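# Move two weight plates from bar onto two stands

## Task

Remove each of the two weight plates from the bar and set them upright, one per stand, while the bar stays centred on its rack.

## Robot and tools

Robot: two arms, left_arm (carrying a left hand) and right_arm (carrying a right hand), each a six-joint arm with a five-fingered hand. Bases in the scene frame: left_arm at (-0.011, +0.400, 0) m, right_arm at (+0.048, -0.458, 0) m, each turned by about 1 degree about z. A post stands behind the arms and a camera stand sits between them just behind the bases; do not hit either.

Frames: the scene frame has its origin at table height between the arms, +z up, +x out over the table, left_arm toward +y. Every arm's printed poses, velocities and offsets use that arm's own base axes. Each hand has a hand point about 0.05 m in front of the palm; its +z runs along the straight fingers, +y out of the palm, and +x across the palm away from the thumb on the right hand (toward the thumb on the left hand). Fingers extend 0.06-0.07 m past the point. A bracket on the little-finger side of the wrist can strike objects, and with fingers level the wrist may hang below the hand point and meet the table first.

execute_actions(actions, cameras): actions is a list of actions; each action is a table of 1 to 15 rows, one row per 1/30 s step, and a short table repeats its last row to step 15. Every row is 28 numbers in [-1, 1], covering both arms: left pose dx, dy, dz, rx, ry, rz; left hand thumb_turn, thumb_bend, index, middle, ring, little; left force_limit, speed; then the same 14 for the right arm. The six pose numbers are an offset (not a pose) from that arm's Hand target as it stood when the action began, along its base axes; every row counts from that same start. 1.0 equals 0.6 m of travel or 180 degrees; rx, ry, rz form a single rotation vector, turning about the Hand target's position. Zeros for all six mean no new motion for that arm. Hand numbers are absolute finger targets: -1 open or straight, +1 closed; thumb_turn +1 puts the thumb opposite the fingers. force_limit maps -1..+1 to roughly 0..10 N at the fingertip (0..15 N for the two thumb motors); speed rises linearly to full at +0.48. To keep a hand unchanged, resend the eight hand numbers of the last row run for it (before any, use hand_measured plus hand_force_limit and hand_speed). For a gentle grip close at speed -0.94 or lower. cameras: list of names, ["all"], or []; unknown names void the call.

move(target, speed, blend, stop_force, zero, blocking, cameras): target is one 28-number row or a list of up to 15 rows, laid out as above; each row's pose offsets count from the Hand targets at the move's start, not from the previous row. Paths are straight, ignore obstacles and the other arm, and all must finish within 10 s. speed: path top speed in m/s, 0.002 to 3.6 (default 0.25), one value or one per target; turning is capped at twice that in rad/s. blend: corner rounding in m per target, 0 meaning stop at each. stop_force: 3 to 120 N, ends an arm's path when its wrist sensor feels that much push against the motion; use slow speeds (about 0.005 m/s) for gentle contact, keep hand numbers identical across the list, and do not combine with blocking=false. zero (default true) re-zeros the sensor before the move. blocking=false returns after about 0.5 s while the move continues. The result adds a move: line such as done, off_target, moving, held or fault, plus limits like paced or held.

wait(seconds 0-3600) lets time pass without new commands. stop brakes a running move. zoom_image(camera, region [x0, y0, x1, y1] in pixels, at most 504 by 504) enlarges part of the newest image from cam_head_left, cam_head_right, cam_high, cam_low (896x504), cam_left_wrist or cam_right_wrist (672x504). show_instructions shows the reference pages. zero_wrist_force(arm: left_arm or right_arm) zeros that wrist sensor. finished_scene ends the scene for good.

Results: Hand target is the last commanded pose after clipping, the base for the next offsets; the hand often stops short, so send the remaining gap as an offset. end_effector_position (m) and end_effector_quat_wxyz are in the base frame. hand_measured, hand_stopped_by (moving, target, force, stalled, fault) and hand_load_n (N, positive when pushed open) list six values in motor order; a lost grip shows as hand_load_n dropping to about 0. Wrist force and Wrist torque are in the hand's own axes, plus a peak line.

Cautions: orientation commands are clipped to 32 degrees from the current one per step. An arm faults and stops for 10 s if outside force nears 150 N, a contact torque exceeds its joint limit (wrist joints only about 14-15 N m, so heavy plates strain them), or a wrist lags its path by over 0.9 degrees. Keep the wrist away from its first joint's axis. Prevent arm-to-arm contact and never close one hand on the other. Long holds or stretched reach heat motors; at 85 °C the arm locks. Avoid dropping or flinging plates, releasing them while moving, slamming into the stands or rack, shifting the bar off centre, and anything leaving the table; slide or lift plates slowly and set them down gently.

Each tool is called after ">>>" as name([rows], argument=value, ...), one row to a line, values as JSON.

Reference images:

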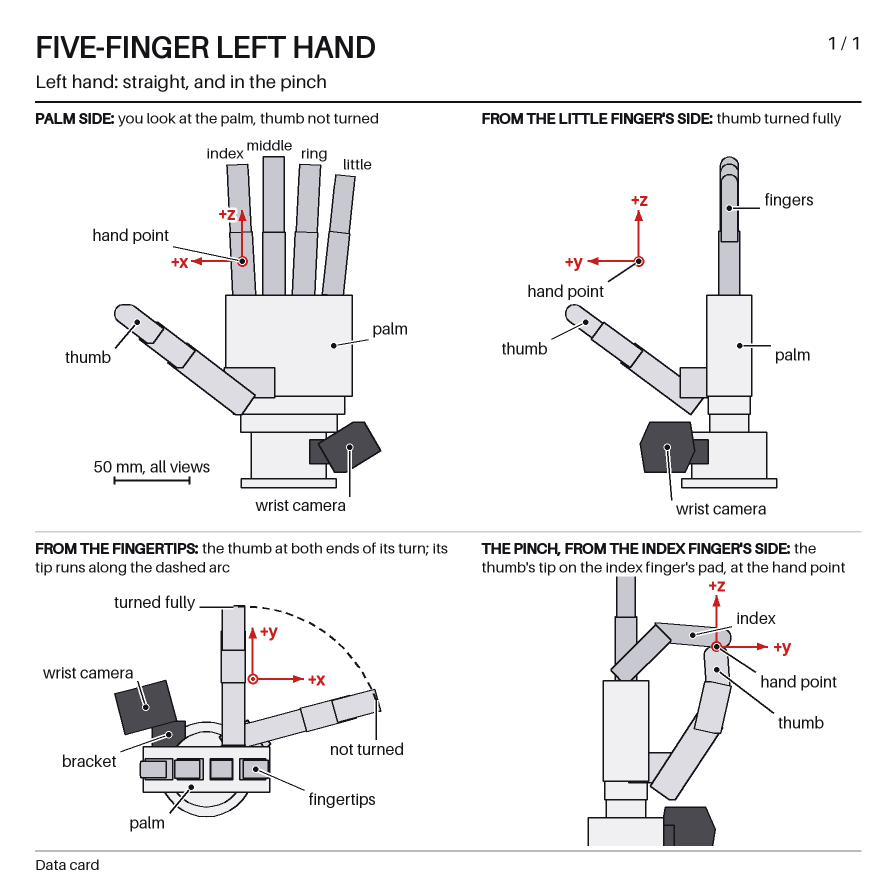

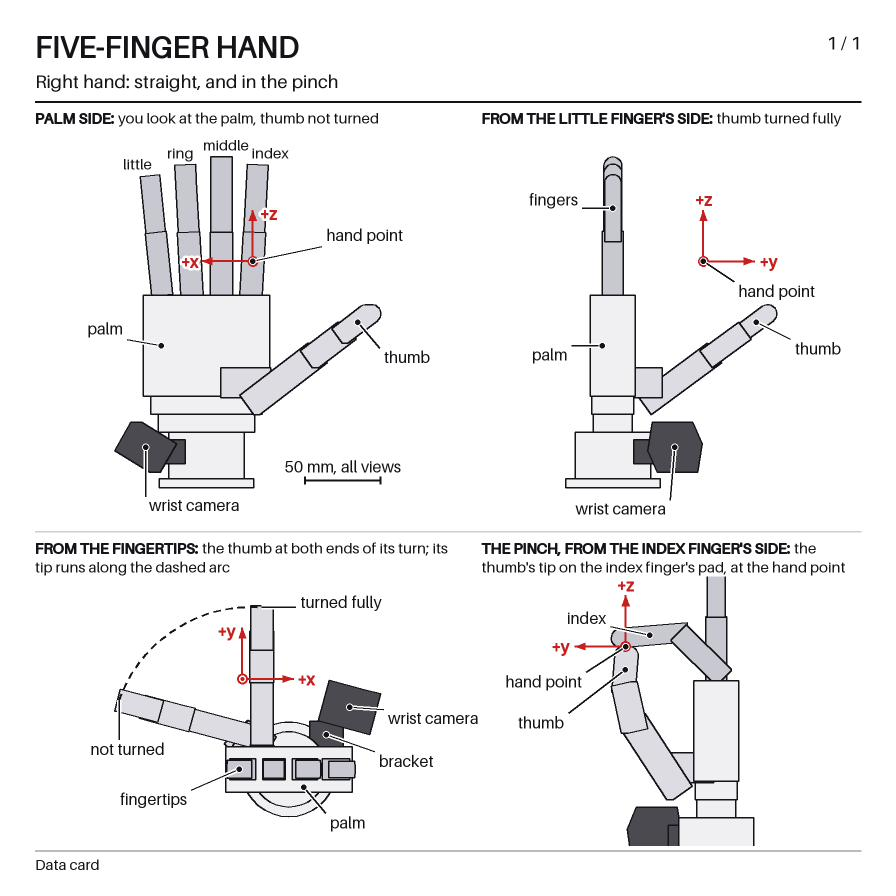

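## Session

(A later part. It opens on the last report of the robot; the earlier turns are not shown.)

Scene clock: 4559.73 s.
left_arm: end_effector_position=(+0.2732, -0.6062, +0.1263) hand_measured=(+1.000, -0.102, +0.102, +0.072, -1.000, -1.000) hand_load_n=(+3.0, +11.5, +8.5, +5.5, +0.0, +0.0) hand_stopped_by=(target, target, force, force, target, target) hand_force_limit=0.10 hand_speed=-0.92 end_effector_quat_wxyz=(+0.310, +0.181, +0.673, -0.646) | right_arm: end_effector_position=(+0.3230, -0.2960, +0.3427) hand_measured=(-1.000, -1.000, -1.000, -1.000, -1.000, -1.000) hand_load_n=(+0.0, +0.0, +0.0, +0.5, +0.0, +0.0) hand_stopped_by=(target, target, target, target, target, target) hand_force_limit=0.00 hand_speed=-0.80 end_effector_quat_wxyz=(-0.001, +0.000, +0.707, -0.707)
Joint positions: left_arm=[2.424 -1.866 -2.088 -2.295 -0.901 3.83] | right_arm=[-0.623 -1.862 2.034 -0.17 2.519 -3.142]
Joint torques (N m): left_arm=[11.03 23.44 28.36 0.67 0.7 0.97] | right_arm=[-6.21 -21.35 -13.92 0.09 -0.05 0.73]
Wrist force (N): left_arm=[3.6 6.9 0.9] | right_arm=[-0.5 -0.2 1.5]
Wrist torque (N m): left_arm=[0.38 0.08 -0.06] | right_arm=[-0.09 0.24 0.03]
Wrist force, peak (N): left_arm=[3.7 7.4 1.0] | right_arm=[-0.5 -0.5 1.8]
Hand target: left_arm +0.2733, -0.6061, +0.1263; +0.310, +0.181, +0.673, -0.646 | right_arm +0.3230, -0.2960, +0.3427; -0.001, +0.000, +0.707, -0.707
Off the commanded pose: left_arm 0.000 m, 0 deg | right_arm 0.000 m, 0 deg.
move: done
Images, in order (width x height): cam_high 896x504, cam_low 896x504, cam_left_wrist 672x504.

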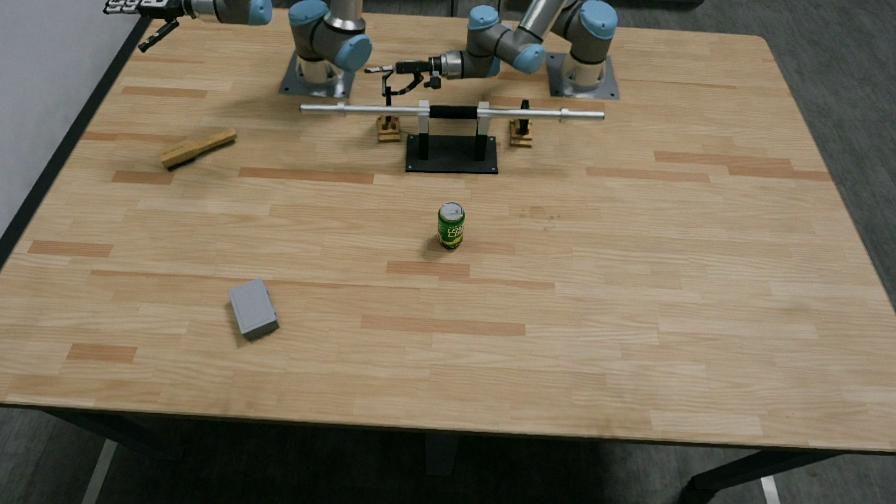

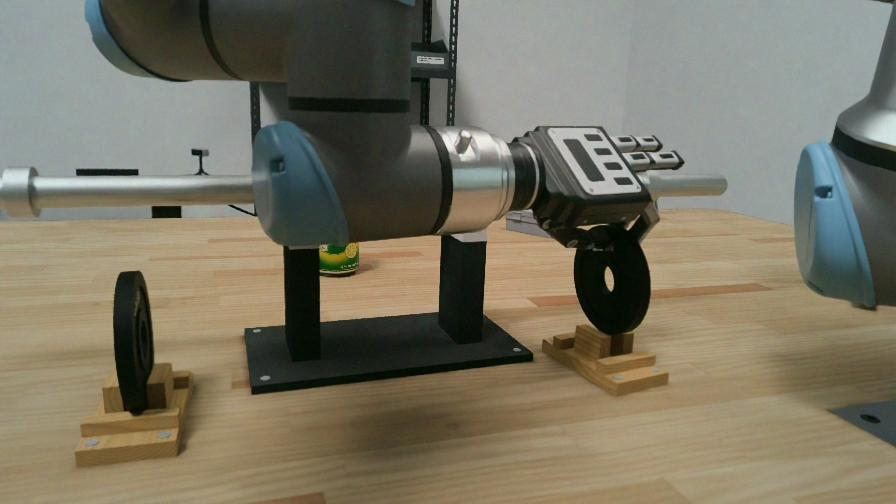

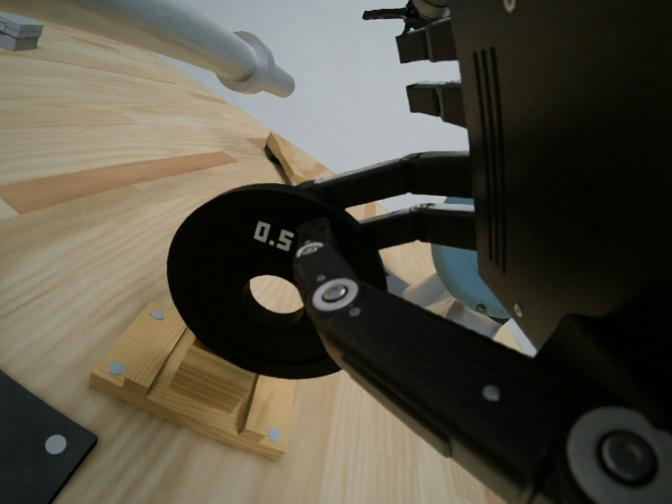

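>>> move(target=[0,-0.001,-0.03,0,0,0,1,-0.1,0.53,0.53,-1,-1,0.1,-0.92,0,0,0,0,0,0,-1,-1,-1,-1,-1,-1,0,-0.8], speed=0.008, stop_force=4, cameras=["cam_left_wrist","cam_low","cam_high"])

>>> zoom_image(camera="cam_low", region=[560, 290, 670, 400])

>>> zoom_image(camera="cam_left_wrist", region=[160, 310, 310, 430])

Scene clock: 4574.73 s.
left_arm: end_effector_position=(+0.2733, -0.6062, +0.1256) hand_measured=(+1.000, -0.102, +0.102, +0.072, -1.000, -1.000) hand_load_n=(+2.0, +10.5, +8.5, +5.5, +0.0, +0.0) hand_stopped_by=(target, target, force, force, target, target) hand_force_limit=0.10 hand_speed=-0.92 end_effector_quat_wxyz=(+0.310, +0.181, +0.673, -0.646) | right_arm: end_effector_position=(+0.3230, -0.2960, +0.3427) hand_measured=(-1.000, -1.000, -1.000, -1.000, -1.000, -1.000) hand_load_n=(+0.0, +0.0, +0.0, +0.0, +0.0, +0.0) hand_stopped_by=(target, target, target, target, target, target) hand_force_limit=0.00 hand_speed=-0.80 end_effector_quat_wxyz=(-0.001, +0.000, +0.707, -0.707)
Joint positions: left_arm=[2.425 -1.867 -2.088 -2.292 -0.901 3.83] | right_arm=[-0.623 -1.862 2.034 -0.17 2.519 -3.142]
Joint torques (N m): left_arm=[10.84 36.4 29.87 1.33 -0.2 0.16] | right_arm=[-6.58 -21.66 -13.11 0.11 -0.07 0.78]
Wrist force (N): left_arm=[3.0 6.7 0.8] | right_arm=[-0.3 -0.8 1.1]
Wrist torque (N m): left_arm=[0.42 0.11 -0.07] | right_arm=[-0.15 0.21 0.04]
Wrist force, peak (N): left_arm=[3.5 7.3 1.0] | right_arm=[-0.2 -0.6 1.9]
Hand target: left_arm +0.2733, -0.6062, +0.1256; +0.310, +0.181, +0.673, -0.646 (not the last commanded pose) | right_arm +0.3230, -0.2960, +0.3427; -0.001, +0.000, +0.707, -0.707
Off the commanded pose: left_arm 0.017 m, 0 deg | right_arm 0.000 m, 0 deg.
move: contact (left_arm)
Images, in order (width x height): cam_high 896x504, cam_low 896x504, cam_left_wrist 672x504.

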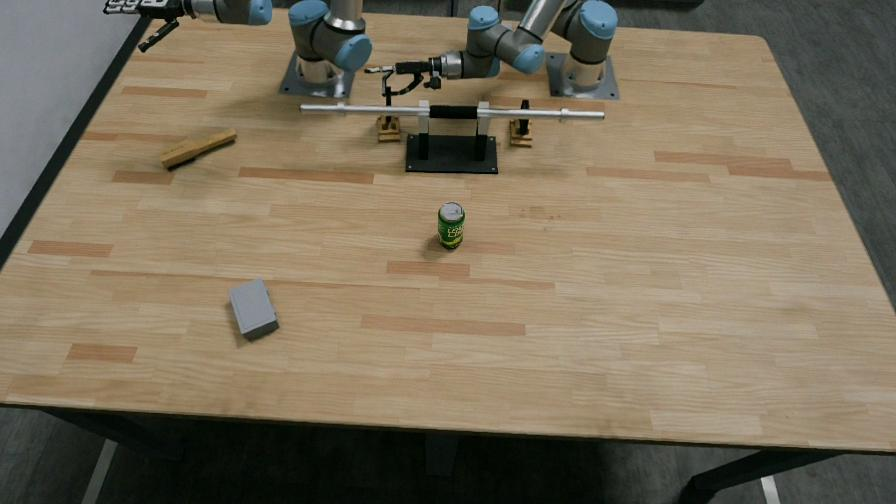

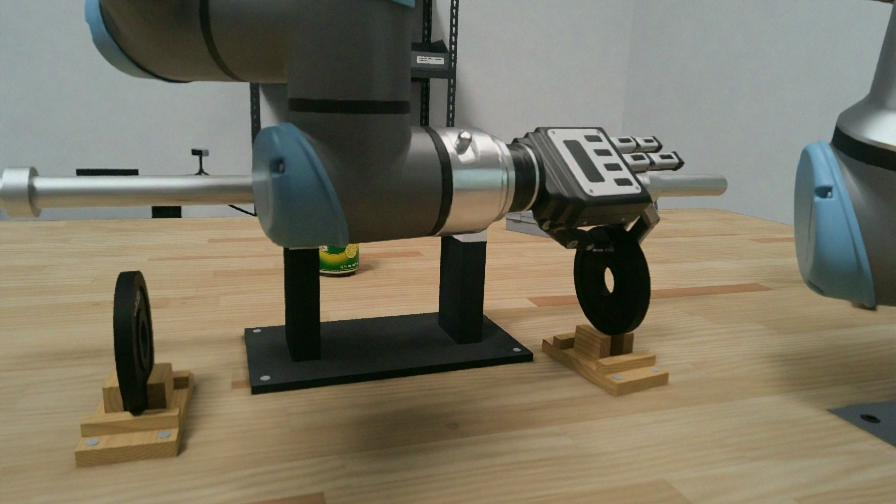

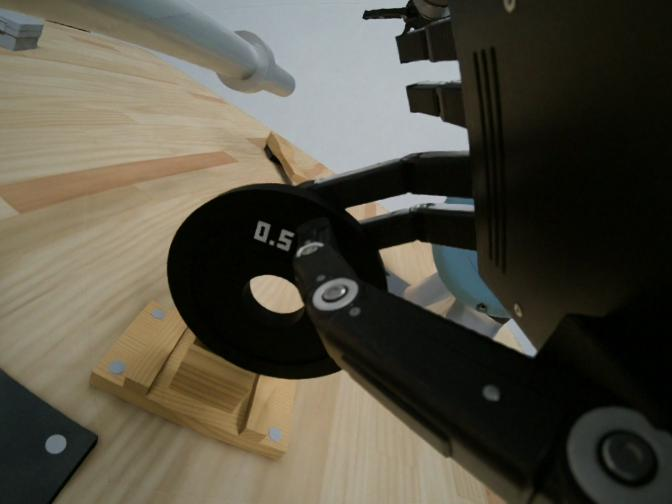

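Scaled by 4.582 from the camera's image (finer frame: 1280x720).

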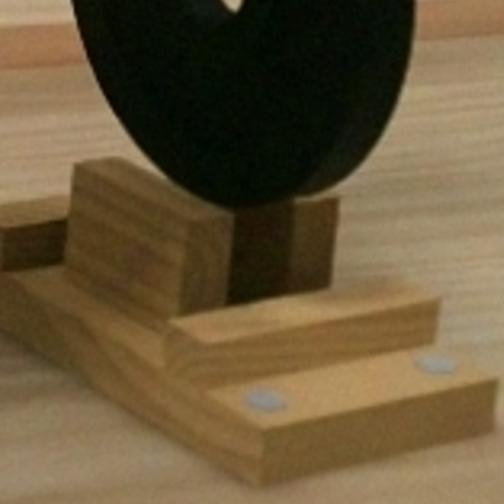

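Scaled by 3.360 from the camera's image (finer frame: 960x720).

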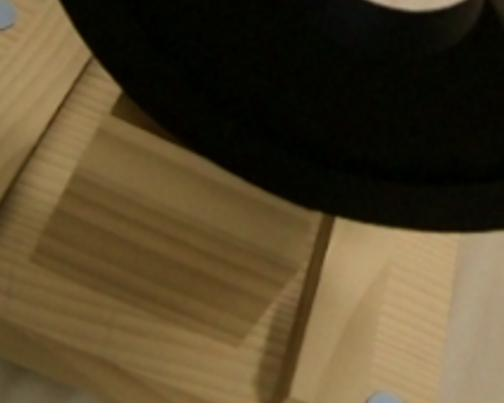

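>>> move([
  [0,0,0.001,0,0,0,1,-0.1,0.53,0.53,-1,-1,0.1,-0.92,0,0,0,0,0,0,-1,-1,-1,-1,-1,-1,0,-0.8],
  [0,-0.0022,0.001,0,0,0,1,-0.1,0.53,0.53,-1,-1,0.1,-0.92,0,0,0,0,0,0,-1,-1,-1,-1,-1,-1,0,-0.8],
], speed=0.01)

>>> move(target=[0,0,-0.03,0,0,0,1,-0.1,0.53,0.53,-1,-1,0.1,-0.92,0,0,0,0,0,0,-1,-1,-1,-1,-1,-1,0,-0.8], speed=0.006, stop_force=3)

>>> move([
  [0,0,0.001,0,0,0,1,-0.1,0.53,0.53,-1,-1,0.1,-0.92,0,0,0,0,0,0,-1,-1,-1,-1,-1,-1,0,-0.8],
  [0,-0.0018,0.001,0,0,0,1,-0.1,0.53,0.53,-1,-1,0.1,-0.92,0,0,0,0,0,0,-1,-1,-1,-1,-1,-1,0,-0.8],
], speed=0.01)

>>> move(target=[0,0,-0.03,0,0,0,1,-0.1,0.53,0.53,-1,-1,0.1,-0.92,0,0,0,0,0,0,-1,-1,-1,-1,-1,-1,0,-0.8], speed=0.006, stop_force=3, cameras=["cam_left_wrist","cam_low","cam_high"])

Scene clock: 4614.40 s.
left_arm: end_effector_position=(+0.2734, -0.6076, +0.1262) hand_measured=(+1.000, -0.102, +0.102, +0.072, -1.000, -1.000) hand_load_n=(+2.5, +11.0, +8.5, +5.0, +0.0, +0.0) hand_stopped_by=(target, target, force, force, target, target) hand_force_limit=0.10 hand_speed=-0.92 end_effector_quat_wxyz=(+0.310, +0.181, +0.673, -0.646) | right_arm: end_effector_position=(+0.3230, -0.2960, +0.3427) hand_measured=(-1.000, -1.000, -1.000, -1.000, -1.000, -1.000) hand_load_n=(+0.0, +0.0, +0.0, +0.0, +0.0, +0.0) hand_stopped_by=(target, target, target, target, target, target) hand_force_limit=0.00 hand_speed=-0.80 end_effector_quat_wxyz=(-0.001, +0.000, +0.707, -0.707)
Joint positions: left_arm=[2.422 -1.868 -2.084 -2.295 -0.904 3.83] | right_arm=[-0.623 -1.862 2.034 -0.17 2.519 -3.142]
Joint torques (N m): left_arm=[-6.28 31.53 15.09 0.42 -0.69 1.59] | right_arm=[-6.81 -21.32 -13.27 0.05 -0.06 0.72]
Wrist force (N): left_arm=[3.4 7.5 0.9] | right_arm=[-0.2 -0.5 1.5]
Wrist torque (N m): left_arm=[0.49 0.10 -0.09] | right_arm=[-0.14 0.19 0.05]
Wrist force, peak (N): left_arm=[3.9 7.7 0.9] | right_arm=[-0.1 -0.9 1.7]
Hand target: left_arm +0.2733, -0.6075, +0.1262; +0.310, +0.181, +0.673, -0.646 | right_arm +0.3230, -0.2960, +0.3427; -0.001, +0.000, +0.707, -0.707
Off the commanded pose: left_arm 0.000 m, 0 deg | right_arm 0.000 m, 0 deg.
move: done

Scene clock: 4618.00 s.
left_arm: end_effector_position=(+0.2733, -0.6075, +0.1081) hand_measured=(+1.000, -0.102, +0.102, +0.072, -1.000, -1.000) hand_load_n=(+3.0, +11.5, +9.0, +4.5, +0.0, +0.0) hand_stopped_by=(target, target, force, force, target, target) hand_force_limit=0.10 hand_speed=-0.92 end_effector_quat_wxyz=(+0.310, +0.181, +0.673, -0.646) | right_arm: end_effector_position=(+0.3230, -0.2960, +0.3427) hand_measured=(-1.000, -1.000, -1.000, -1.000, -1.000, -1.000) hand_load_n=(-0.5, +0.0, +0.0, +0.0, +0.0, +0.0) hand_stopped_by=(target, target, target, target, target, target) hand_force_limit=0.00 hand_speed=-0.80 end_effector_quat_wxyz=(-0.001, +0.000, +0.707, -0.707)
Joint positions: left_arm=[2.422 -1.904 -2.098 -2.245 -0.904 3.83] | right_arm=[-0.623 -1.862 2.034 -0.17 2.519 -3.142]
Joint torques (N m): left_arm=[10.77 38.95 16.24 0.23 0.66 -0.12] | right_arm=[-6.78 -21.36 -13.49 0.26 0.02 0.75]
Wrist force (N): left_arm=[3.5 7.4 1.1] | right_arm=[-0.4 -0.6 1.4]
Wrist torque (N m): left_arm=[0.46 0.09 -0.06] | right_arm=[-0.14 0.22 0.03]
Wrist force, peak (N): left_arm=[3.6 7.7 0.9] | right_arm=[-0.4 -0.9 1.8]
Hand target: left_arm +0.2733, -0.6075, +0.1082; +0.310, +0.181, +0.673, -0.646 | right_arm +0.3230, -0.2960, +0.3427; -0.001, +0.000, +0.707, -0.707
Off the commanded pose: left_arm 0.000 m, 0 deg | right_arm 0.000 m, 0 deg.
move: done

Scene clock: 4618.50 s.
left_arm: end_effector_position=(+0.2734, -0.6087, +0.1088) hand_measured=(+1.000, -0.102, +0.102, +0.072, -1.000, -1.000) hand_load_n=(+2.5, +11.0, +8.5, +5.0, +0.0, +0.0) hand_stopped_by=(target, target, force, force, target, target) hand_force_limit=0.10 hand_speed=-0.92 end_effector_quat_wxyz=(+0.310, +0.181, +0.673, -0.646) | right_arm: end_effector_position=(+0.3230, -0.2960, +0.3427) hand_measured=(-1.000, -1.000, -1.000, -1.000, -1.000, -1.000) hand_load_n=(-0.5, -0.5, -0.5, -0.5, +0.0, +0.0) hand_stopped_by=(target, target, target, target, target, target) hand_force_limit=0.00 hand_speed=-0.80 end_effector_quat_wxyz=(-0.001, +0.000, +0.707, -0.707)
Joint positions: left_arm=[2.42 -1.905 -2.095 -2.248 -0.906 3.83] | right_arm=[-0.623 -1.862 2.034 -0.17 2.519 -3.142]
Joint torques (N m): left_arm=[-8.42 31.17 12.32 1.09 0.07 1.61] | right_arm=[-6.97 -21.67 -13.26 0.12 0.01 0.64]
Wrist force (N): left_arm=[3.7 7.4 1.0] | right_arm=[-0.4 -0.8 1.6]
Wrist torque (N m): left_arm=[0.45 0.05 -0.04] | right_arm=[-0.19 0.23 0.02]
Wrist force, peak (N): left_arm=[3.7 7.6 1.2] | right_arm=[-0.4 -0.8 1.6]
Hand target: left_arm +0.2733, -0.6086, +0.1088; +0.310, +0.181, +0.673, -0.646 | right_arm +0.3230, -0.2960, +0.3427; -0.001, +0.000, +0.707, -0.707
Off the commanded pose: left_arm 0.000 m, 0 deg | right_arm 0.000 m, 0 deg.
move: done

Scene clock: 4620.33 s.
left_arm: end_effector_position=(+0.2733, -0.6086, +0.1049) hand_measured=(+1.000, -0.102, +0.102, +0.072, -1.000, -1.000) hand_load_n=(+2.0, +11.0, +8.5, +5.5, +0.0, +0.0) hand_stopped_by=(target, target, force, force, target, target) hand_force_limit=0.10 hand_speed=-0.92 end_effector_quat_wxyz=(+0.310, +0.181, +0.673, -0.646) | right_arm: end_effector_position=(+0.3230, -0.2960, +0.3427) hand_measured=(-1.000, -1.000, -1.000, -1.000, -1.000, -1.000) hand_load_n=(-0.5, +0.0, +0.0, -0.5, +0.0, -0.5) hand_stopped_by=(target, target, target, target, target, target) hand_force_limit=0.00 hand_speed=-0.80 end_effector_quat_wxyz=(-0.001, +0.000, +0.707, -0.707)
Joint positions: left_arm=[2.42 -1.913 -2.098 -2.237 -0.906 3.83] | right_arm=[-0.623 -1.862 2.034 -0.17 2.519 -3.142]
Joint torques (N m): left_arm=[-11.59 38.77 28.56 0.03 0.36 1.34] | right_arm=[-6.6 -21.18 -13.9 0 -0.01 0.67]
Wrist force (N): left_arm=[3.0 6.8 0.9] | right_arm=[-0.2 -0.8 1.8]
Wrist torque (N m): left_arm=[0.40 0.06 -0.01] | right_arm=[-0.21 0.18 0.04]
Wrist force, peak (N): left_arm=[3.7 7.4 0.8] | right_arm=[-0.1 -0.8 1.9]
Hand target: left_arm +0.2733, -0.6086, +0.1049; +0.310, +0.181, +0.673, -0.646 (not the last commanded pose) | right_arm +0.3230, -0.2960, +0.3427; -0.001, +0.000, +0.707, -0.707
Off the commanded pose: left_arm 0.014 m, 0 deg | right_arm 0.000 m, 0 deg.
move: contact (left_arm)
Images, in order (width x height): cam_high 896x504, cam_low 896x504, cam_left_wrist 672x504.

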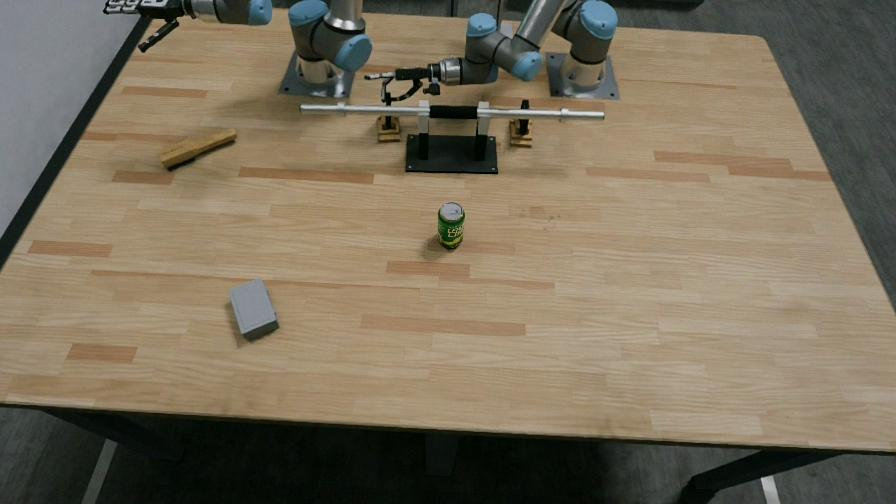

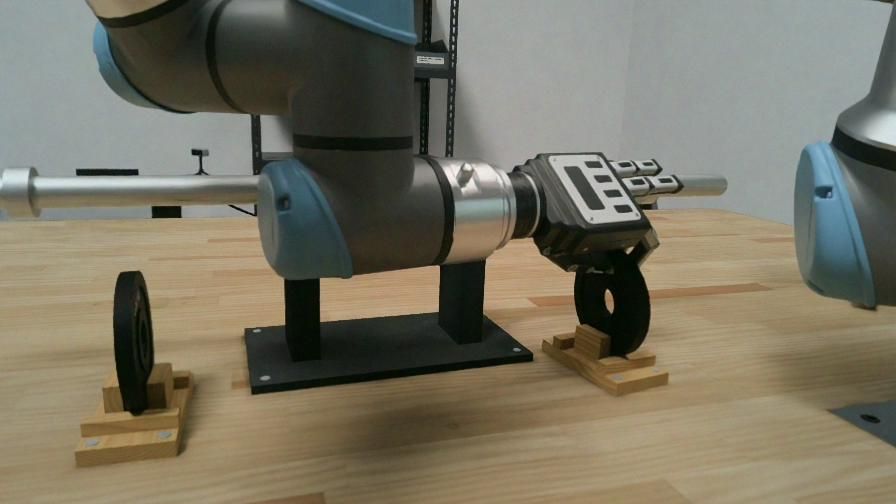

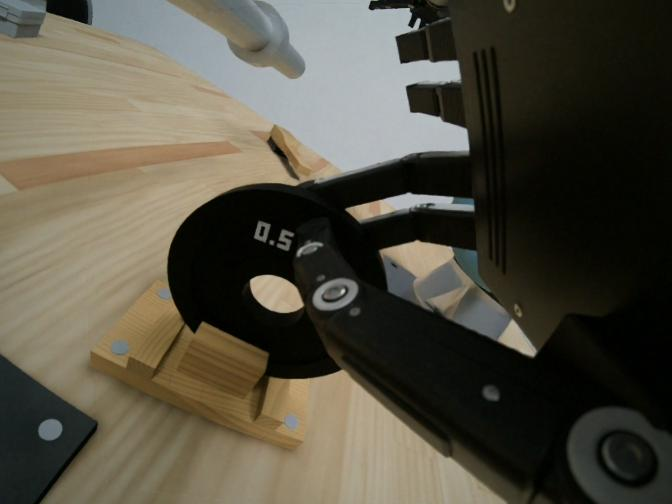

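>>> move([
  [0,0,0.0015,0,0,0,1,-0.1,0.53,0.53,-1,-1,0.1,-0.92,0,0,0,0,0,0,-1,-1,-1,-1,-1,-1,0,-0.8],
  [0.0035,0.0003,0.0015,0,0,0,1,-0.1,0.53,0.53,-1,-1,0.1,-0.92,0,0,0,0,0,0,-1,-1,-1,-1,-1,-1,0,-0.8],
], speed=0.01)

>>> move(target=[0,0,-0.03,0,0,0,1,-0.1,0.53,0.53,-1,-1,0.1,-0.92,0,0,0,0,0,0,-1,-1,-1,-1,-1,-1,0,-0.8], speed=0.006, stop_force=3)

Scene clock: 4639.73 s.
left_arm: end_effector_position=(+0.2755, -0.6085, +0.1058) hand_measured=(+1.000, -0.102, +0.102, +0.072, -1.000, -1.000) hand_load_n=(+2.5, +11.0, +8.5, +5.0, +0.0, +0.0) hand_stopped_by=(target, target, force, force, target, target) hand_force_limit=0.10 hand_speed=-0.92 end_effector_quat_wxyz=(+0.310, +0.181, +0.673, -0.646) | right_arm: end_effector_position=(+0.3230, -0.2960, +0.3427) hand_measured=(-1.000, -1.000, -1.000, -1.000, -1.000, -1.000) hand_load_n=(+0.0, +0.0, +0.0, +0.0, +0.0, +0.0) hand_stopped_by=(target, target, target, target, target, target) hand_force_limit=0.00 hand_speed=-0.80 end_effector_quat_wxyz=(-0.001, +0.000, +0.707, -0.707)
Joint positions: left_arm=[2.424 -1.913 -2.095 -2.24 -0.902 3.83] | right_arm=[-0.623 -1.862 2.034 -0.17 2.519 -3.142]
Joint torques (N m): left_arm=[3.1 27.13 19.69 0.26 -1.27 -0.56] | right_arm=[-6.35 -21.47 -14.24 0.12 0.06 0.64]
Wrist force (N): left_arm=[3.6 7.2 1.1] | right_arm=[-0.1 -0.6 1.4]
Wrist torque (N m): left_arm=[0.43 0.07 -0.04] | right_arm=[-0.14 0.19 0.05]
Wrist force, peak (N): left_arm=[3.7 7.6 0.9] | right_arm=[-0.2 -0.7 1.9]
Hand target: left_arm +0.2754, -0.6084, +0.1058; +0.310, +0.181, +0.673, -0.646 | right_arm +0.3230, -0.2960, +0.3427; -0.001, +0.000, +0.707, -0.707
Off the commanded pose: left_arm 0.000 m, 0 deg | right_arm 0.000 m, 0 deg.
move: done

Scene clock: 4641.33 s.
left_arm: end_effector_position=(+0.2755, -0.6084, +0.1033) hand_measured=(+1.000, -0.102, +0.102, +0.072, -1.000, -1.000) hand_load_n=(+2.0, +10.5, +8.5, +5.5, +0.0, +0.0) hand_stopped_by=(target, target, force, force, target, target) hand_force_limit=0.10 hand_speed=-0.92 end_effector_quat_wxyz=(+0.310, +0.181, +0.673, -0.646) | right_arm: end_effector_position=(+0.3230, -0.2960, +0.3427) hand_measured=(-1.000, -1.000, -1.000, -1.000, -1.000, -1.000) hand_load_n=(-0.5, +0.0, -0.5, +0.0, -0.5, +0.0) hand_stopped_by=(target, target, target, target, target, target) hand_force_limit=0.00 hand_speed=-0.80 end_effector_quat_wxyz=(-0.001, +0.000, +0.707, -0.707)
Joint positions: left_arm=[2.424 -1.918 -2.096 -2.233 -0.902 3.83] | right_arm=[-0.623 -1.862 2.034 -0.17 2.519 -3.142]
Joint torques (N m): left_arm=[-6.62 38.14 28.3 -0.1 -1.17 -0.53] | right_arm=[-6.87 -21.61 -13.61 0.12 0.04 0.65]
Wrist force (N): left_arm=[2.8 7.0 1.1] | right_arm=[-0.2 -0.5 1.4]
Wrist torque (N m): left_arm=[0.41 0.10 -0.01] | right_arm=[-0.12 0.19 0.06]
Wrist force, peak (N): left_arm=[3.6 7.5 1.0] | right_arm=[-0.6 -0.9 1.5]
Hand target: left_arm +0.2755, -0.6084, +0.1033; +0.310, +0.181, +0.673, -0.646 (not the last commanded pose) | right_arm +0.3230, -0.2960, +0.3427; -0.001, +0.000, +0.707, -0.707
Off the commanded pose: left_arm 0.016 m, 0 deg | right_arm 0.000 m, 0 deg.
move: contact (left_arm)

>>> move([
  [0,0,0.0015,0,0,0,1,-0.1,0.53,0.53,-1,-1,0.1,-0.92,0,0,0,0,0,0,-1,-1,-1,-1,-1,-1,0,-0.8],
  [0.002,0.0002,0.0015,0,0,0,1,-0.1,0.53,0.53,-1,-1,0.1,-0.92,0,0,0,0,0,0,-1,-1,-1,-1,-1,-1,0,-0.8],
], speed=0.01)

>>> move(target=[0,0,-0.03,0,0,0,1,-0.1,0.53,0.53,-1,-1,0.1,-0.92,0,0,0,0,0,0,-1,-1,-1,-1,-1,-1,0,-0.8], speed=0.006, stop_force=3, cameras=["cam_left_wrist","cam_low","cam_high"])

>>> zoom_image(camera="cam_low", region=[530, 240, 690, 410])

>>> zoom_image(camera="cam_high", region=[360, 70, 440, 150])

Scene clock: 4654.67 s.
left_arm: end_effector_position=(+0.2768, -0.6083, +0.1043) hand_measured=(+1.000, -0.102, +0.102, +0.072, -1.000, -1.000) hand_load_n=(+2.5, +11.0, +8.5, +5.0, +0.0, +0.0) hand_stopped_by=(target, target, force, force, target, target) hand_force_limit=0.10 hand_speed=-0.92 end_effector_quat_wxyz=(+0.310, +0.181, +0.673, -0.646) | right_arm: end_effector_position=(+0.3230, -0.2960, +0.3427) hand_measured=(-1.000, -1.000, -1.000, -1.000, -1.000, -1.000) hand_load_n=(+0.0, +0.0, +0.0, +0.0, +0.0, +0.0) hand_stopped_by=(target, target, target, target, target, target) hand_force_limit=0.00 hand_speed=-0.80 end_effector_quat_wxyz=(-0.001, +0.000, +0.707, -0.707)
Joint positions: left_arm=[2.426 -1.917 -2.094 -2.236 -0.9 3.83] | right_arm=[-0.623 -1.862 2.034 -0.17 2.519 -3.142]
Joint torques (N m): left_arm=[5.67 27.41 21.71 -0.11 -0.81 -0.4] | right_arm=[-6.59 -21.52 -13.94 -0.01 0.2 0.54]
Wrist force (N): left_arm=[3.5 7.1 1.0] | right_arm=[-0.1 -0.8 1.5]
Wrist torque (N m): left_arm=[0.41 0.08 -0.03] | right_arm=[-0.18 0.18 0.05]
Wrist force, peak (N): left_arm=[4.0 7.4 1.0] | right_arm=[-0.2 -0.9 1.7]
Hand target: left_arm +0.2767, -0.6083, +0.1042; +0.310, +0.181, +0.673, -0.646 | right_arm +0.3230, -0.2960, +0.3427; -0.001, +0.000, +0.707, -0.707
Off the commanded pose: left_arm 0.000 m, 0 deg | right_arm 0.000 m, 0 deg.
move: done

Scene clock: 4656.13 s.
left_arm: end_effector_position=(+0.2768, -0.6083, +0.1022) hand_measured=(+1.000, -0.102, +0.102, +0.072, -1.000, -1.000) hand_load_n=(+2.5, +11.0, +8.5, +5.5, -0.5, +0.0) hand_stopped_by=(target, target, force, force, target, target) hand_force_limit=0.10 hand_speed=-0.92 end_effector_quat_wxyz=(+0.310, +0.181, +0.673, -0.646) | right_arm: end_effector_position=(+0.3230, -0.2960, +0.3427) hand_measured=(-1.000, -1.000, -1.000, -1.000, -1.000, -1.000) hand_load_n=(+0.0, +0.0, +0.0, +0.0, +0.0, +0.0) hand_stopped_by=(target, target, target, target, target, target) hand_force_limit=0.00 hand_speed=-0.80 end_effector_quat_wxyz=(-0.001, +0.000, +0.707, -0.707)
Joint positions: left_arm=[2.426 -1.921 -2.096 -2.231 -0.9 3.83] | right_arm=[-0.623 -1.862 2.034 -0.17 2.519 -3.142]
Joint torques (N m): left_arm=[1.1 39.52 28.85 -0.12 -0.92 0.15] | right_arm=[-6.29 -21.18 -13.72 0.07 0.26 0.64]
Wrist force (N): left_arm=[2.7 6.7 1.2] | right_arm=[-0.4 -0.4 1.7]
Wrist torque (N m): left_arm=[0.40 0.10 -0.01] | right_arm=[-0.14 0.22 0.04]
Wrist force, peak (N): left_arm=[3.4 7.5 1.2] | right_arm=[-0.2 -0.5 1.8]
Hand target: left_arm +0.2768, -0.6083, +0.1022; +0.310, +0.181, +0.673, -0.646 (not the last commanded pose) | right_arm +0.3230, -0.2960, +0.3427; -0.001, +0.000, +0.707, -0.707
Off the commanded pose: left_arm 0.016 m, 0 deg | right_arm 0.000 m, 0 deg.
move: contact (left_arm)
Images, in order (width x height): cam_high 896x504, cam_low 896x504, cam_left_wrist 672x504.

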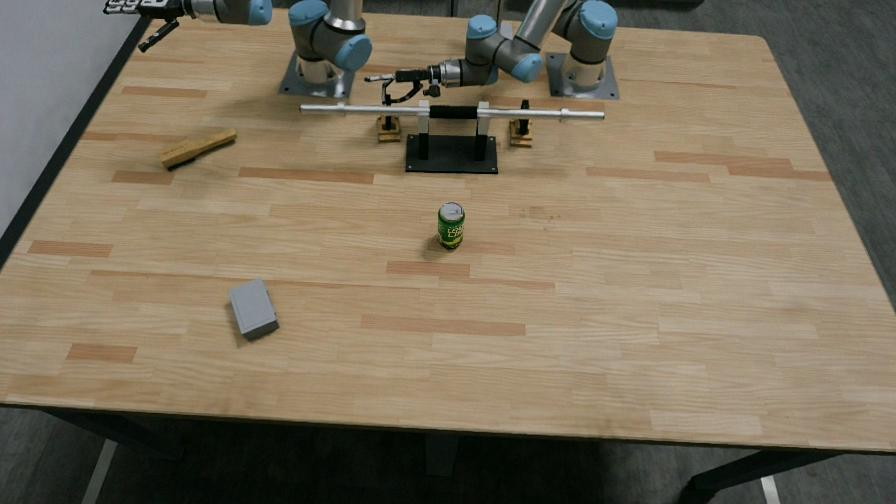

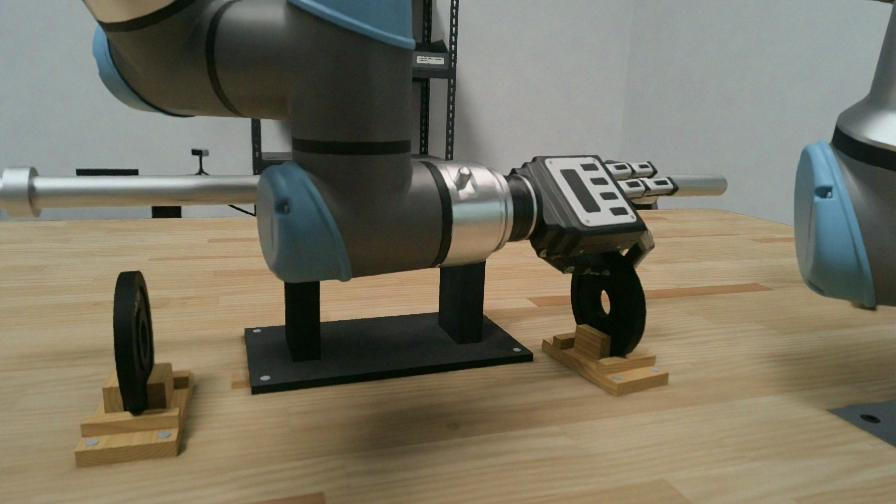

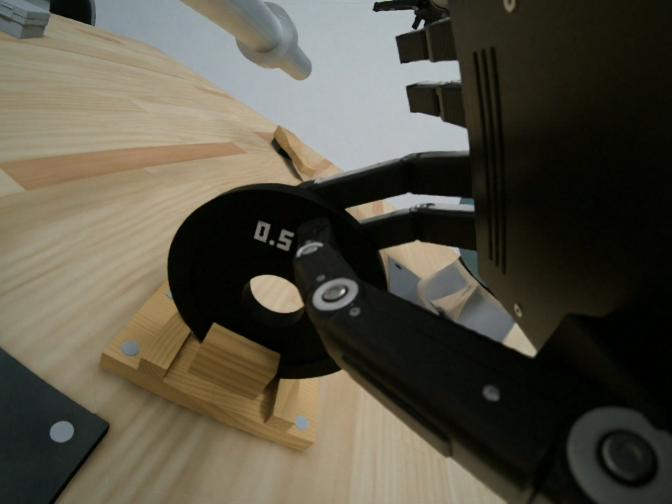

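Scaled by 2.965 from the camera's image (finer frame: 1280x720).

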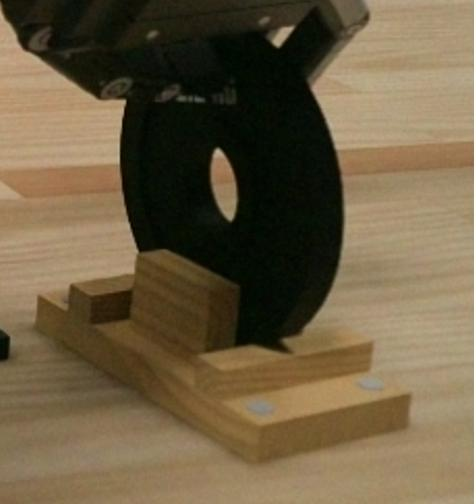

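Scaled by 6.300 from the camera's image (finer frame: 1280x720).

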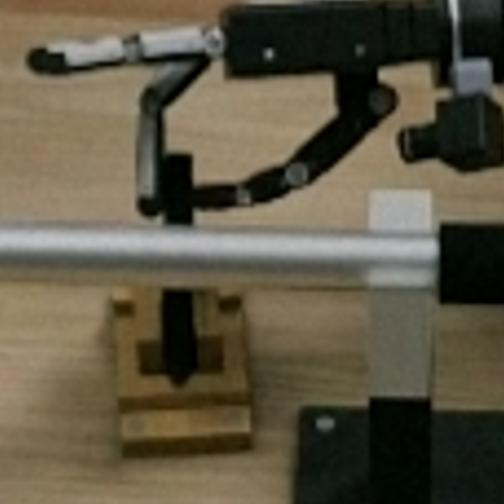

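>>> move([
  [0,0,0.0012,0,0,0,1,-0.1,0.53,0.53,-1,-1,0.1,-0.92,0,0,0,0,0,0,-1,-1,-1,-1,-1,-1,0,-0.8],
  [0.002,0.0002,0.0012,0,0,0,1,-0.1,0.53,0.53,-1,-1,0.1,-0.92,0,0,0,0,0,0,-1,-1,-1,-1,-1,-1,0,-0.8],
], speed=0.01)

>>> move(target=[0,0,-0.03,0,0,0,1,-0.1,0.53,0.53,-1,-1,0.1,-0.92,0,0,0,0,0,0,-1,-1,-1,-1,-1,-1,0,-0.8], speed=0.006, stop_force=3)

Scene clock: 4663.10 s.
left_arm: end_effector_position=(+0.2781, -0.6082, +0.1030) hand_measured=(+1.000, -0.102, +0.102, +0.072, -1.000, -1.000) hand_load_n=(+2.5, +11.0, +8.5, +5.0, +0.0, +0.0) hand_stopped_by=(target, target, force, force, target, target) hand_force_limit=0.10 hand_speed=-0.92 end_effector_quat_wxyz=(+0.310, +0.181, +0.673, -0.646) | right_arm: end_effector_position=(+0.3230, -0.2960, +0.3427) hand_measured=(-1.000, -1.000, -1.000, -1.000, -1.000, -1.000) hand_load_n=(+0.0, +0.0, +0.0, +0.0, +0.0, +0.0) hand_stopped_by=(target, target, target, target, target, target) hand_force_limit=0.00 hand_speed=-0.80 end_effector_quat_wxyz=(-0.001, +0.000, +0.707, -0.707)
Joint positions: left_arm=[2.428 -1.921 -2.094 -2.233 -0.897 3.83] | right_arm=[-0.623 -1.862 2.034 -0.17 2.519 -3.142]
Joint torques (N m): left_arm=[1.32 27.39 21.73 -0.03 -0.71 -0.27] | right_arm=[-6.86 -21.81 -13.96 0.1 0.26 0.59]
Wrist force (N): left_arm=[3.5 7.0 1.4] | right_arm=[-0.2 -0.4 1.6]
Wrist torque (N m): left_arm=[0.40 0.10 -0.04] | right_arm=[-0.13 0.19 0.05]
Wrist force, peak (N): left_arm=[3.8 7.5 1.1] | right_arm=[-0.4 -0.6 1.8]
Hand target: left_arm +0.2780, -0.6082, +0.1030; +0.310, +0.181, +0.673, -0.646 | right_arm +0.3230, -0.2960, +0.3427; -0.001, +0.000, +0.707, -0.707
Off the commanded pose: left_arm 0.000 m, 0 deg | right_arm 0.000 m, 0 deg.
move: done

Scene clock: 4664.20 s.
left_arm: end_effector_position=(+0.2781, -0.6082, +0.1029) hand_measured=(+1.000, -0.102, +0.102, +0.072, -1.000, -1.000) hand_load_n=(+2.5, +10.5, +9.0, +5.0, +0.0, -0.5) hand_stopped_by=(target, target, force, force, target, target) hand_force_limit=0.10 hand_speed=-0.92 end_effector_quat_wxyz=(+0.310, +0.181, +0.673, -0.646) | right_arm: end_effector_position=(+0.3230, -0.2960, +0.3427) hand_measured=(-1.000, -1.000, -1.000, -1.000, -1.000, -1.000) hand_load_n=(+0.0, +0.0, +0.0, +0.0, +0.0, +0.0) hand_stopped_by=(target, target, target, target, target, target) hand_force_limit=0.00 hand_speed=-0.80 end_effector_quat_wxyz=(-0.001, +0.000, +0.707, -0.707)
Joint positions: left_arm=[2.428 -1.921 -2.094 -2.233 -0.898 3.83] | right_arm=[-0.623 -1.862 2.034 -0.17 2.519 -3.142]
Joint torques (N m): left_arm=[0.35 38.95 28.15 -0.51 1.04 -0.44] | right_arm=[-6.48 -21.03 -13.85 0.03 0.29 0.52]
Wrist force (N): left_arm=[3.2 6.1 1.2] | right_arm=[-0.2 -0.5 1.4]
Wrist torque (N m): left_arm=[0.40 0.10 -0.04] | right_arm=[-0.14 0.19 0.05]
Wrist force, peak (N): left_arm=[3.7 7.1 1.2] | right_arm=[-0.4 -0.8 1.7]
Hand target: left_arm +0.2781, -0.6082, +0.1029; +0.310, +0.181, +0.673, -0.646 (not the last commanded pose) | right_arm +0.3230, -0.2960, +0.3427; -0.001, +0.000, +0.707, -0.707
Off the commanded pose: left_arm 0.018 m, 0 deg | right_arm 0.000 m, 0 deg.
move: contact (left_arm)

>>> move([
  [0,0,0.0012,0,0,0,1,-0.1,0.53,0.53,-1,-1,0.1,-0.92,0,0,0,0,0,0,-1,-1,-1,-1,-1,-1,0,-0.8],
  [-0.002,0,0.0012,0,0,0,1,-0.1,0.53,0.53,-1,-1,0.1,-0.92,0,0,0,0,0,0,-1,-1,-1,-1,-1,-1,0,-0.8],
], speed=0.01)

>>> move(target=[0,0,-0.03,0,0,0,1,-0.1,0.53,0.53,-1,-1,0.1,-0.92,0,0,0,0,0,0,-1,-1,-1,-1,-1,-1,0,-0.8], speed=0.006, stop_force=3.5)

Scene clock: 4676.63 s.
left_arm: end_effector_position=(+0.2768, -0.6082, +0.1036) hand_measured=(+1.000, -0.102, +0.102, +0.072, -1.000, -1.000) hand_load_n=(+2.5, +11.0, +9.0, +5.0, -0.5, +0.0) hand_stopped_by=(target, target, force, force, target, target) hand_force_limit=0.10 hand_speed=-0.92 end_effector_quat_wxyz=(+0.310, +0.181, +0.673, -0.646) | right_arm: end_effector_position=(+0.3230, -0.2960, +0.3427) hand_measured=(-1.000, -1.000, -1.000, -1.000, -1.000, -1.000) hand_load_n=(+0.0, +0.0, +0.0, +0.0, +0.0, +0.0) hand_stopped_by=(target, target, target, target, target, target) hand_force_limit=0.00 hand_speed=-0.80 end_effector_quat_wxyz=(-0.001, +0.000, +0.707, -0.707)
Joint positions: left_arm=[2.426 -1.918 -2.095 -2.234 -0.9 3.83] | right_arm=[-0.623 -1.862 2.034 -0.17 2.519 -3.142]
Joint torques (N m): left_arm=[-4.36 34.22 13.14 5.05 0.35 0.96] | right_arm=[-6.36 -21.46 -14.06 -0.01 0.2 0.64]
Wrist force (N): left_arm=[3.6 7.3 1.0] | right_arm=[-0.3 -0.6 1.3]
Wrist torque (N m): left_arm=[0.44 0.09 -0.05] | right_arm=[-0.14 0.21 0.03]
Wrist force, peak (N): left_arm=[3.8 7.4 1.0] | right_arm=[-0.7 -0.8 1.7]
Hand target: left_arm +0.2769, -0.6082, +0.1036; +0.310, +0.181, +0.673, -0.646 | right_arm +0.3230, -0.2960, +0.3427; -0.001, +0.000, +0.707, -0.707
Off the commanded pose: left_arm 0.000 m, 0 deg | right_arm 0.000 m, 0 deg.
move: done

Scene clock: 4678.07 s.
left_arm: end_effector_position=(+0.2768, -0.6082, +0.1021) hand_measured=(+1.000, -0.102, +0.102, +0.072, -1.000, -1.000) hand_load_n=(+2.5, +10.5, +9.0, +5.5, -0.5, +0.0) hand_stopped_by=(target, target, force, force, target, target) hand_force_limit=0.10 hand_speed=-0.92 end_effector_quat_wxyz=(+0.310, +0.181, +0.673, -0.646) | right_arm: end_effector_position=(+0.3230, -0.2960, +0.3427) hand_measured=(-1.000, -1.000, -1.000, -1.000, -1.000, -1.000) hand_load_n=(+0.0, +0.0, +0.0, +0.0, +0.0, +0.0) hand_stopped_by=(target, target, target, target, target, target) hand_force_limit=0.00 hand_speed=-0.80 end_effector_quat_wxyz=(-0.001, +0.000, +0.707, -0.707)
Joint positions: left_arm=[2.426 -1.921 -2.096 -2.23 -0.899 3.83] | right_arm=[-0.623 -1.862 2.034 -0.17 2.519 -3.142]
Joint torques (N m): left_arm=[4.71 38.21 27.38 -0.33 0.4 0.74] | right_arm=[-6.54 -21.71 -13.8 -0.06 0.31 0.73]
Wrist force (N): left_arm=[2.2 6.3 1.1] | right_arm=[-0.2 -0.6 1.5]
Wrist torque (N m): left_arm=[0.41 0.11 -0.02] | right_arm=[-0.14 0.20 0.05]
Wrist force, peak (N): left_arm=[3.9 7.4 1.0] | right_arm=[-0.3 -0.8 1.9]
Hand target: left_arm +0.2768, -0.6082, +0.1021; +0.310, +0.181, +0.673, -0.646 (not the last commanded pose) | right_arm +0.3230, -0.2960, +0.3427; -0.001, +0.000, +0.707, -0.707
Off the commanded pose: left_arm 0.017 m, 0 deg | right_arm 0.000 m, 0 deg.
move: contact (left_arm)

>>> move(target=[0,0,-0.0005,0,0,0,1,-0.1,0.53,0.53,-1,-1,0.1,-0.92,0,0,0,0,0,0,-1,-1,-1,-1,-1,-1,0,-0.8], speed=0.005)

>>> move(target=[0,0,0,0,0,0,1,-0.115,0.07,0.04,-1,-1,0.1,-0.95,0,0,0,0,0,0,-1,-1,-1,-1,-1,-1,0,-0.8])

>>> move(target=[0,0,0,0,0,0,1,-0.2,-0.1,-0.1,-1,-1,0.1,-0.94,0,0,0,0,0,0,-1,-1,-1,-1,-1,-1,0,-0.8], cameras=["cam_left_wrist","cam_low","cam_high"])

Scene clock: 4688.97 s.
left_arm: end_effector_position=(+0.2768, -0.6083, +0.1019) hand_measured=(+1.000, -0.102, +0.102, +0.072, -1.000, -1.000) hand_load_n=(+2.0, +10.5, +8.5, +5.5, +0.0, +0.0) hand_stopped_by=(target, target, force, force, target, target) hand_force_limit=0.10 hand_speed=-0.92 end_effector_quat_wxyz=(+0.310, +0.181, +0.673, -0.646) | right_arm: end_effector_position=(+0.3230, -0.2960, +0.3427) hand_measured=(-1.000, -1.000, -1.000, -1.000, -1.000, -1.000) hand_load_n=(-0.5, +0.0, +0.0, +0.0, +0.0, +0.0) hand_stopped_by=(target, target, target, target, target, target) hand_force_limit=0.00 hand_speed=-0.80 end_effector_quat_wxyz=(-0.001, +0.000, +0.707, -0.707)
Joint positions: left_arm=[2.426 -1.922 -2.096 -2.229 -0.899 3.83] | right_arm=[-0.623 -1.862 2.034 -0.17 2.519 -3.142]
Joint torques (N m): left_arm=[2.63 20.24 5.56 2.69 -1.16 0.77] | right_arm=[-6.08 -21.78 -14.41 0.1 0.39 0.48]
Wrist force (N): left_arm=[-1.2 3.1 1.6] | right_arm=[0.0 -0.9 1.1]
Wrist torque (N m): left_arm=[0.16 0.29 -0.02] | right_arm=[-0.18 0.18 0.04]
Wrist force, peak (N): left_arm=[2.3 6.4 1.3] | right_arm=[-0.3 -1.0 1.6]
Hand target: left_arm +0.2768, -0.6082, +0.1018; +0.310, +0.181, +0.673, -0.646 | right_arm +0.3230, -0.2960, +0.3427; -0.001, +0.000, +0.707, -0.707
Off the commanded pose: left_arm 0.000 m, 0 deg | right_arm 0.000 m, 0 deg.
move: done

Scene clock: 4689.47 s.
left_arm: end_effector_position=(+0.2768, -0.6082, +0.1018) hand_measured=(+1.000, -0.116, +0.070, +0.040, -1.000, -1.000) hand_load_n=(+0.0, +0.0, +0.0, +0.0, +0.0, +0.0) hand_stopped_by=(target, target, target, target, target, target) hand_force_limit=0.10 hand_speed=-0.95 end_effector_quat_wxyz=(+0.310, +0.181, +0.673, -0.646) | right_arm: end_effector_position=(+0.3230, -0.2960, +0.3427) hand_measured=(-1.000, -1.000, -1.000, -1.000, -1.000, -1.000) hand_load_n=(+0.0, +0.0, +0.0, +0.0, +0.0, +0.0) hand_stopped_by=(target, target, target, target, target, target) hand_force_limit=0.00 hand_speed=-0.80 end_effector_quat_wxyz=(-0.001, +0.000, +0.707, -0.707)
Joint positions: left_arm=[2.426 -1.922 -2.096 -2.229 -0.899 3.83] | right_arm=[-0.623 -1.862 2.034 -0.17 2.519 -3.142]
Joint torques (N m): left_arm=[4.53 20.47 5.67 1.26 -1.23 0.98] | right_arm=[-6.46 -21.69 -14.24 -0.01 0.38 0.59]
Wrist force (N): left_arm=[0.1 1.7 1.1] | right_arm=[-0.2 -0.8 1.5]
Wrist torque (N m): left_arm=[0.10 0.19 0.05] | right_arm=[-0.18 0.19 0.04]
Wrist force, peak (N): left_arm=[-0.9 4.0 1.3] | right_arm=[-0.1 -0.5 1.8]
Hand target: left_arm +0.2768, -0.6082, +0.1018; +0.310, +0.181, +0.673, -0.646 | right_arm +0.3230, -0.2960, +0.3427; -0.001, +0.000, +0.707, -0.707
Off the commanded pose: left_arm 0.000 m, 0 deg | right_arm 0.000 m, 0 deg.
move: done

Scene clock: 4690.73 s.
left_arm: end_effector_position=(+0.2768, -0.6082, +0.1018) hand_measured=(+1.000, -0.200, -0.100, -0.100, -1.000, -1.000) hand_load_n=(+0.0, +0.0, +0.0, +0.0, +0.0, +0.0) hand_stopped_by=(target, target, target, target, target, target) hand_force_limit=0.10 hand_speed=-0.94 end_effector_quat_wxyz=(+0.310, +0.181, +0.673, -0.646) | right_arm: end_effector_position=(+0.3230, -0.2960, +0.3427) hand_measured=(-1.000, -1.000, -1.000, -1.000, -1.000, -1.000) hand_load_n=(-0.5, +0.0, +0.0, +0.0, +0.0, +0.0) hand_stopped_by=(target, target, target, target, target, target) hand_force_limit=0.00 hand_speed=-0.80 end_effector_quat_wxyz=(-0.001, +0.000, +0.707, -0.707)
Joint positions: left_arm=[2.426 -1.922 -2.096 -2.229 -0.899 3.83] | right_arm=[-0.623 -1.862 2.034 -0.17 2.519 -3.142]
Joint torques (N m): left_arm=[4.09 22.34 7.78 -0.32 -1.2 1] | right_arm=[-6.41 -21.3 -14.33 0.07 0.35 0.54]
Wrist force (N): left_arm=[0.0 1.8 1.4] | right_arm=[0.0 -0.5 1.6]
Wrist torque (N m): left_arm=[0.09 0.21 0.04] | right_arm=[-0.14 0.16 0.06]
Wrist force, peak (N): left_arm=[-0.3 2.0 1.3] | right_arm=[-0.1 -1.0 1.6]
Hand target: left_arm +0.2768, -0.6082, +0.1018; +0.310, +0.181, +0.673, -0.646 | right_arm +0.3230, -0.2960, +0.3427; -0.001, +0.000, +0.707, -0.707
Off the commanded pose: left_arm 0.000 m, 0 deg | right_arm 0.000 m, 0 deg.
move: done
Images, in order (width x height): cam_high 896x504, cam_low 896x504, cam_left_wrist 672x504.

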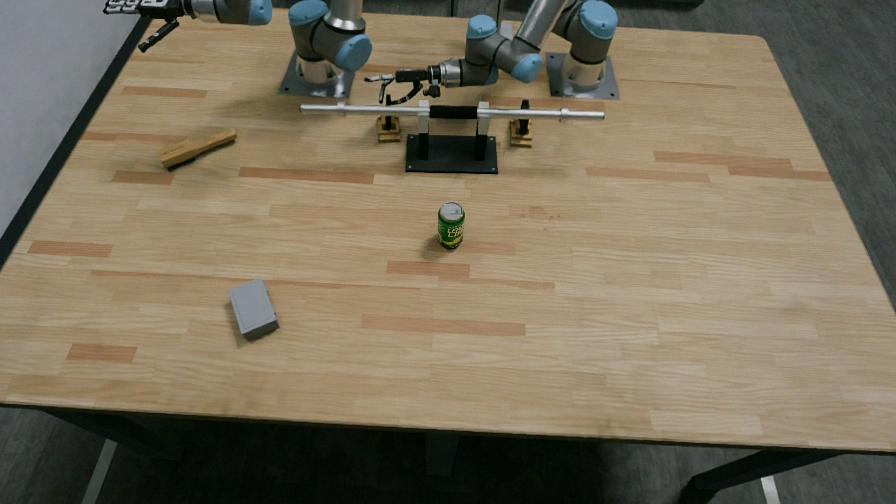

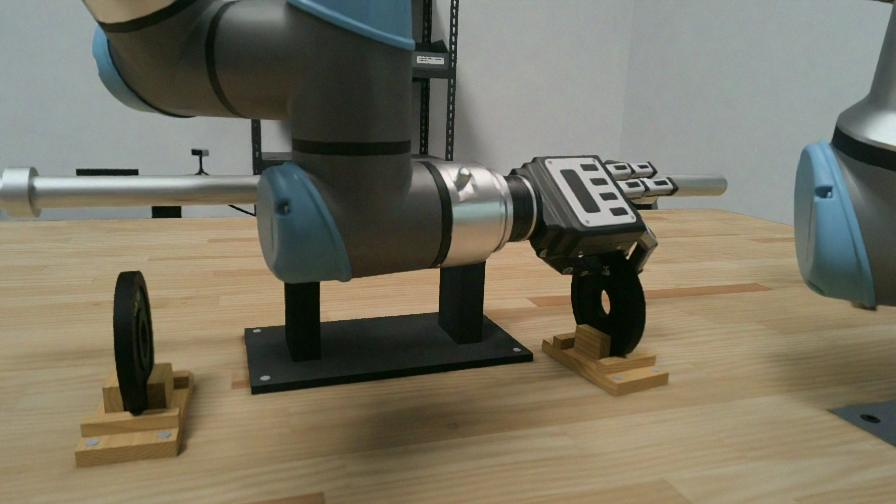

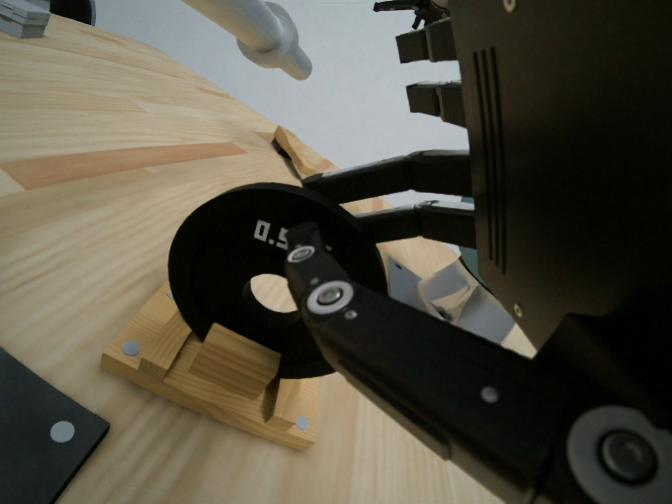

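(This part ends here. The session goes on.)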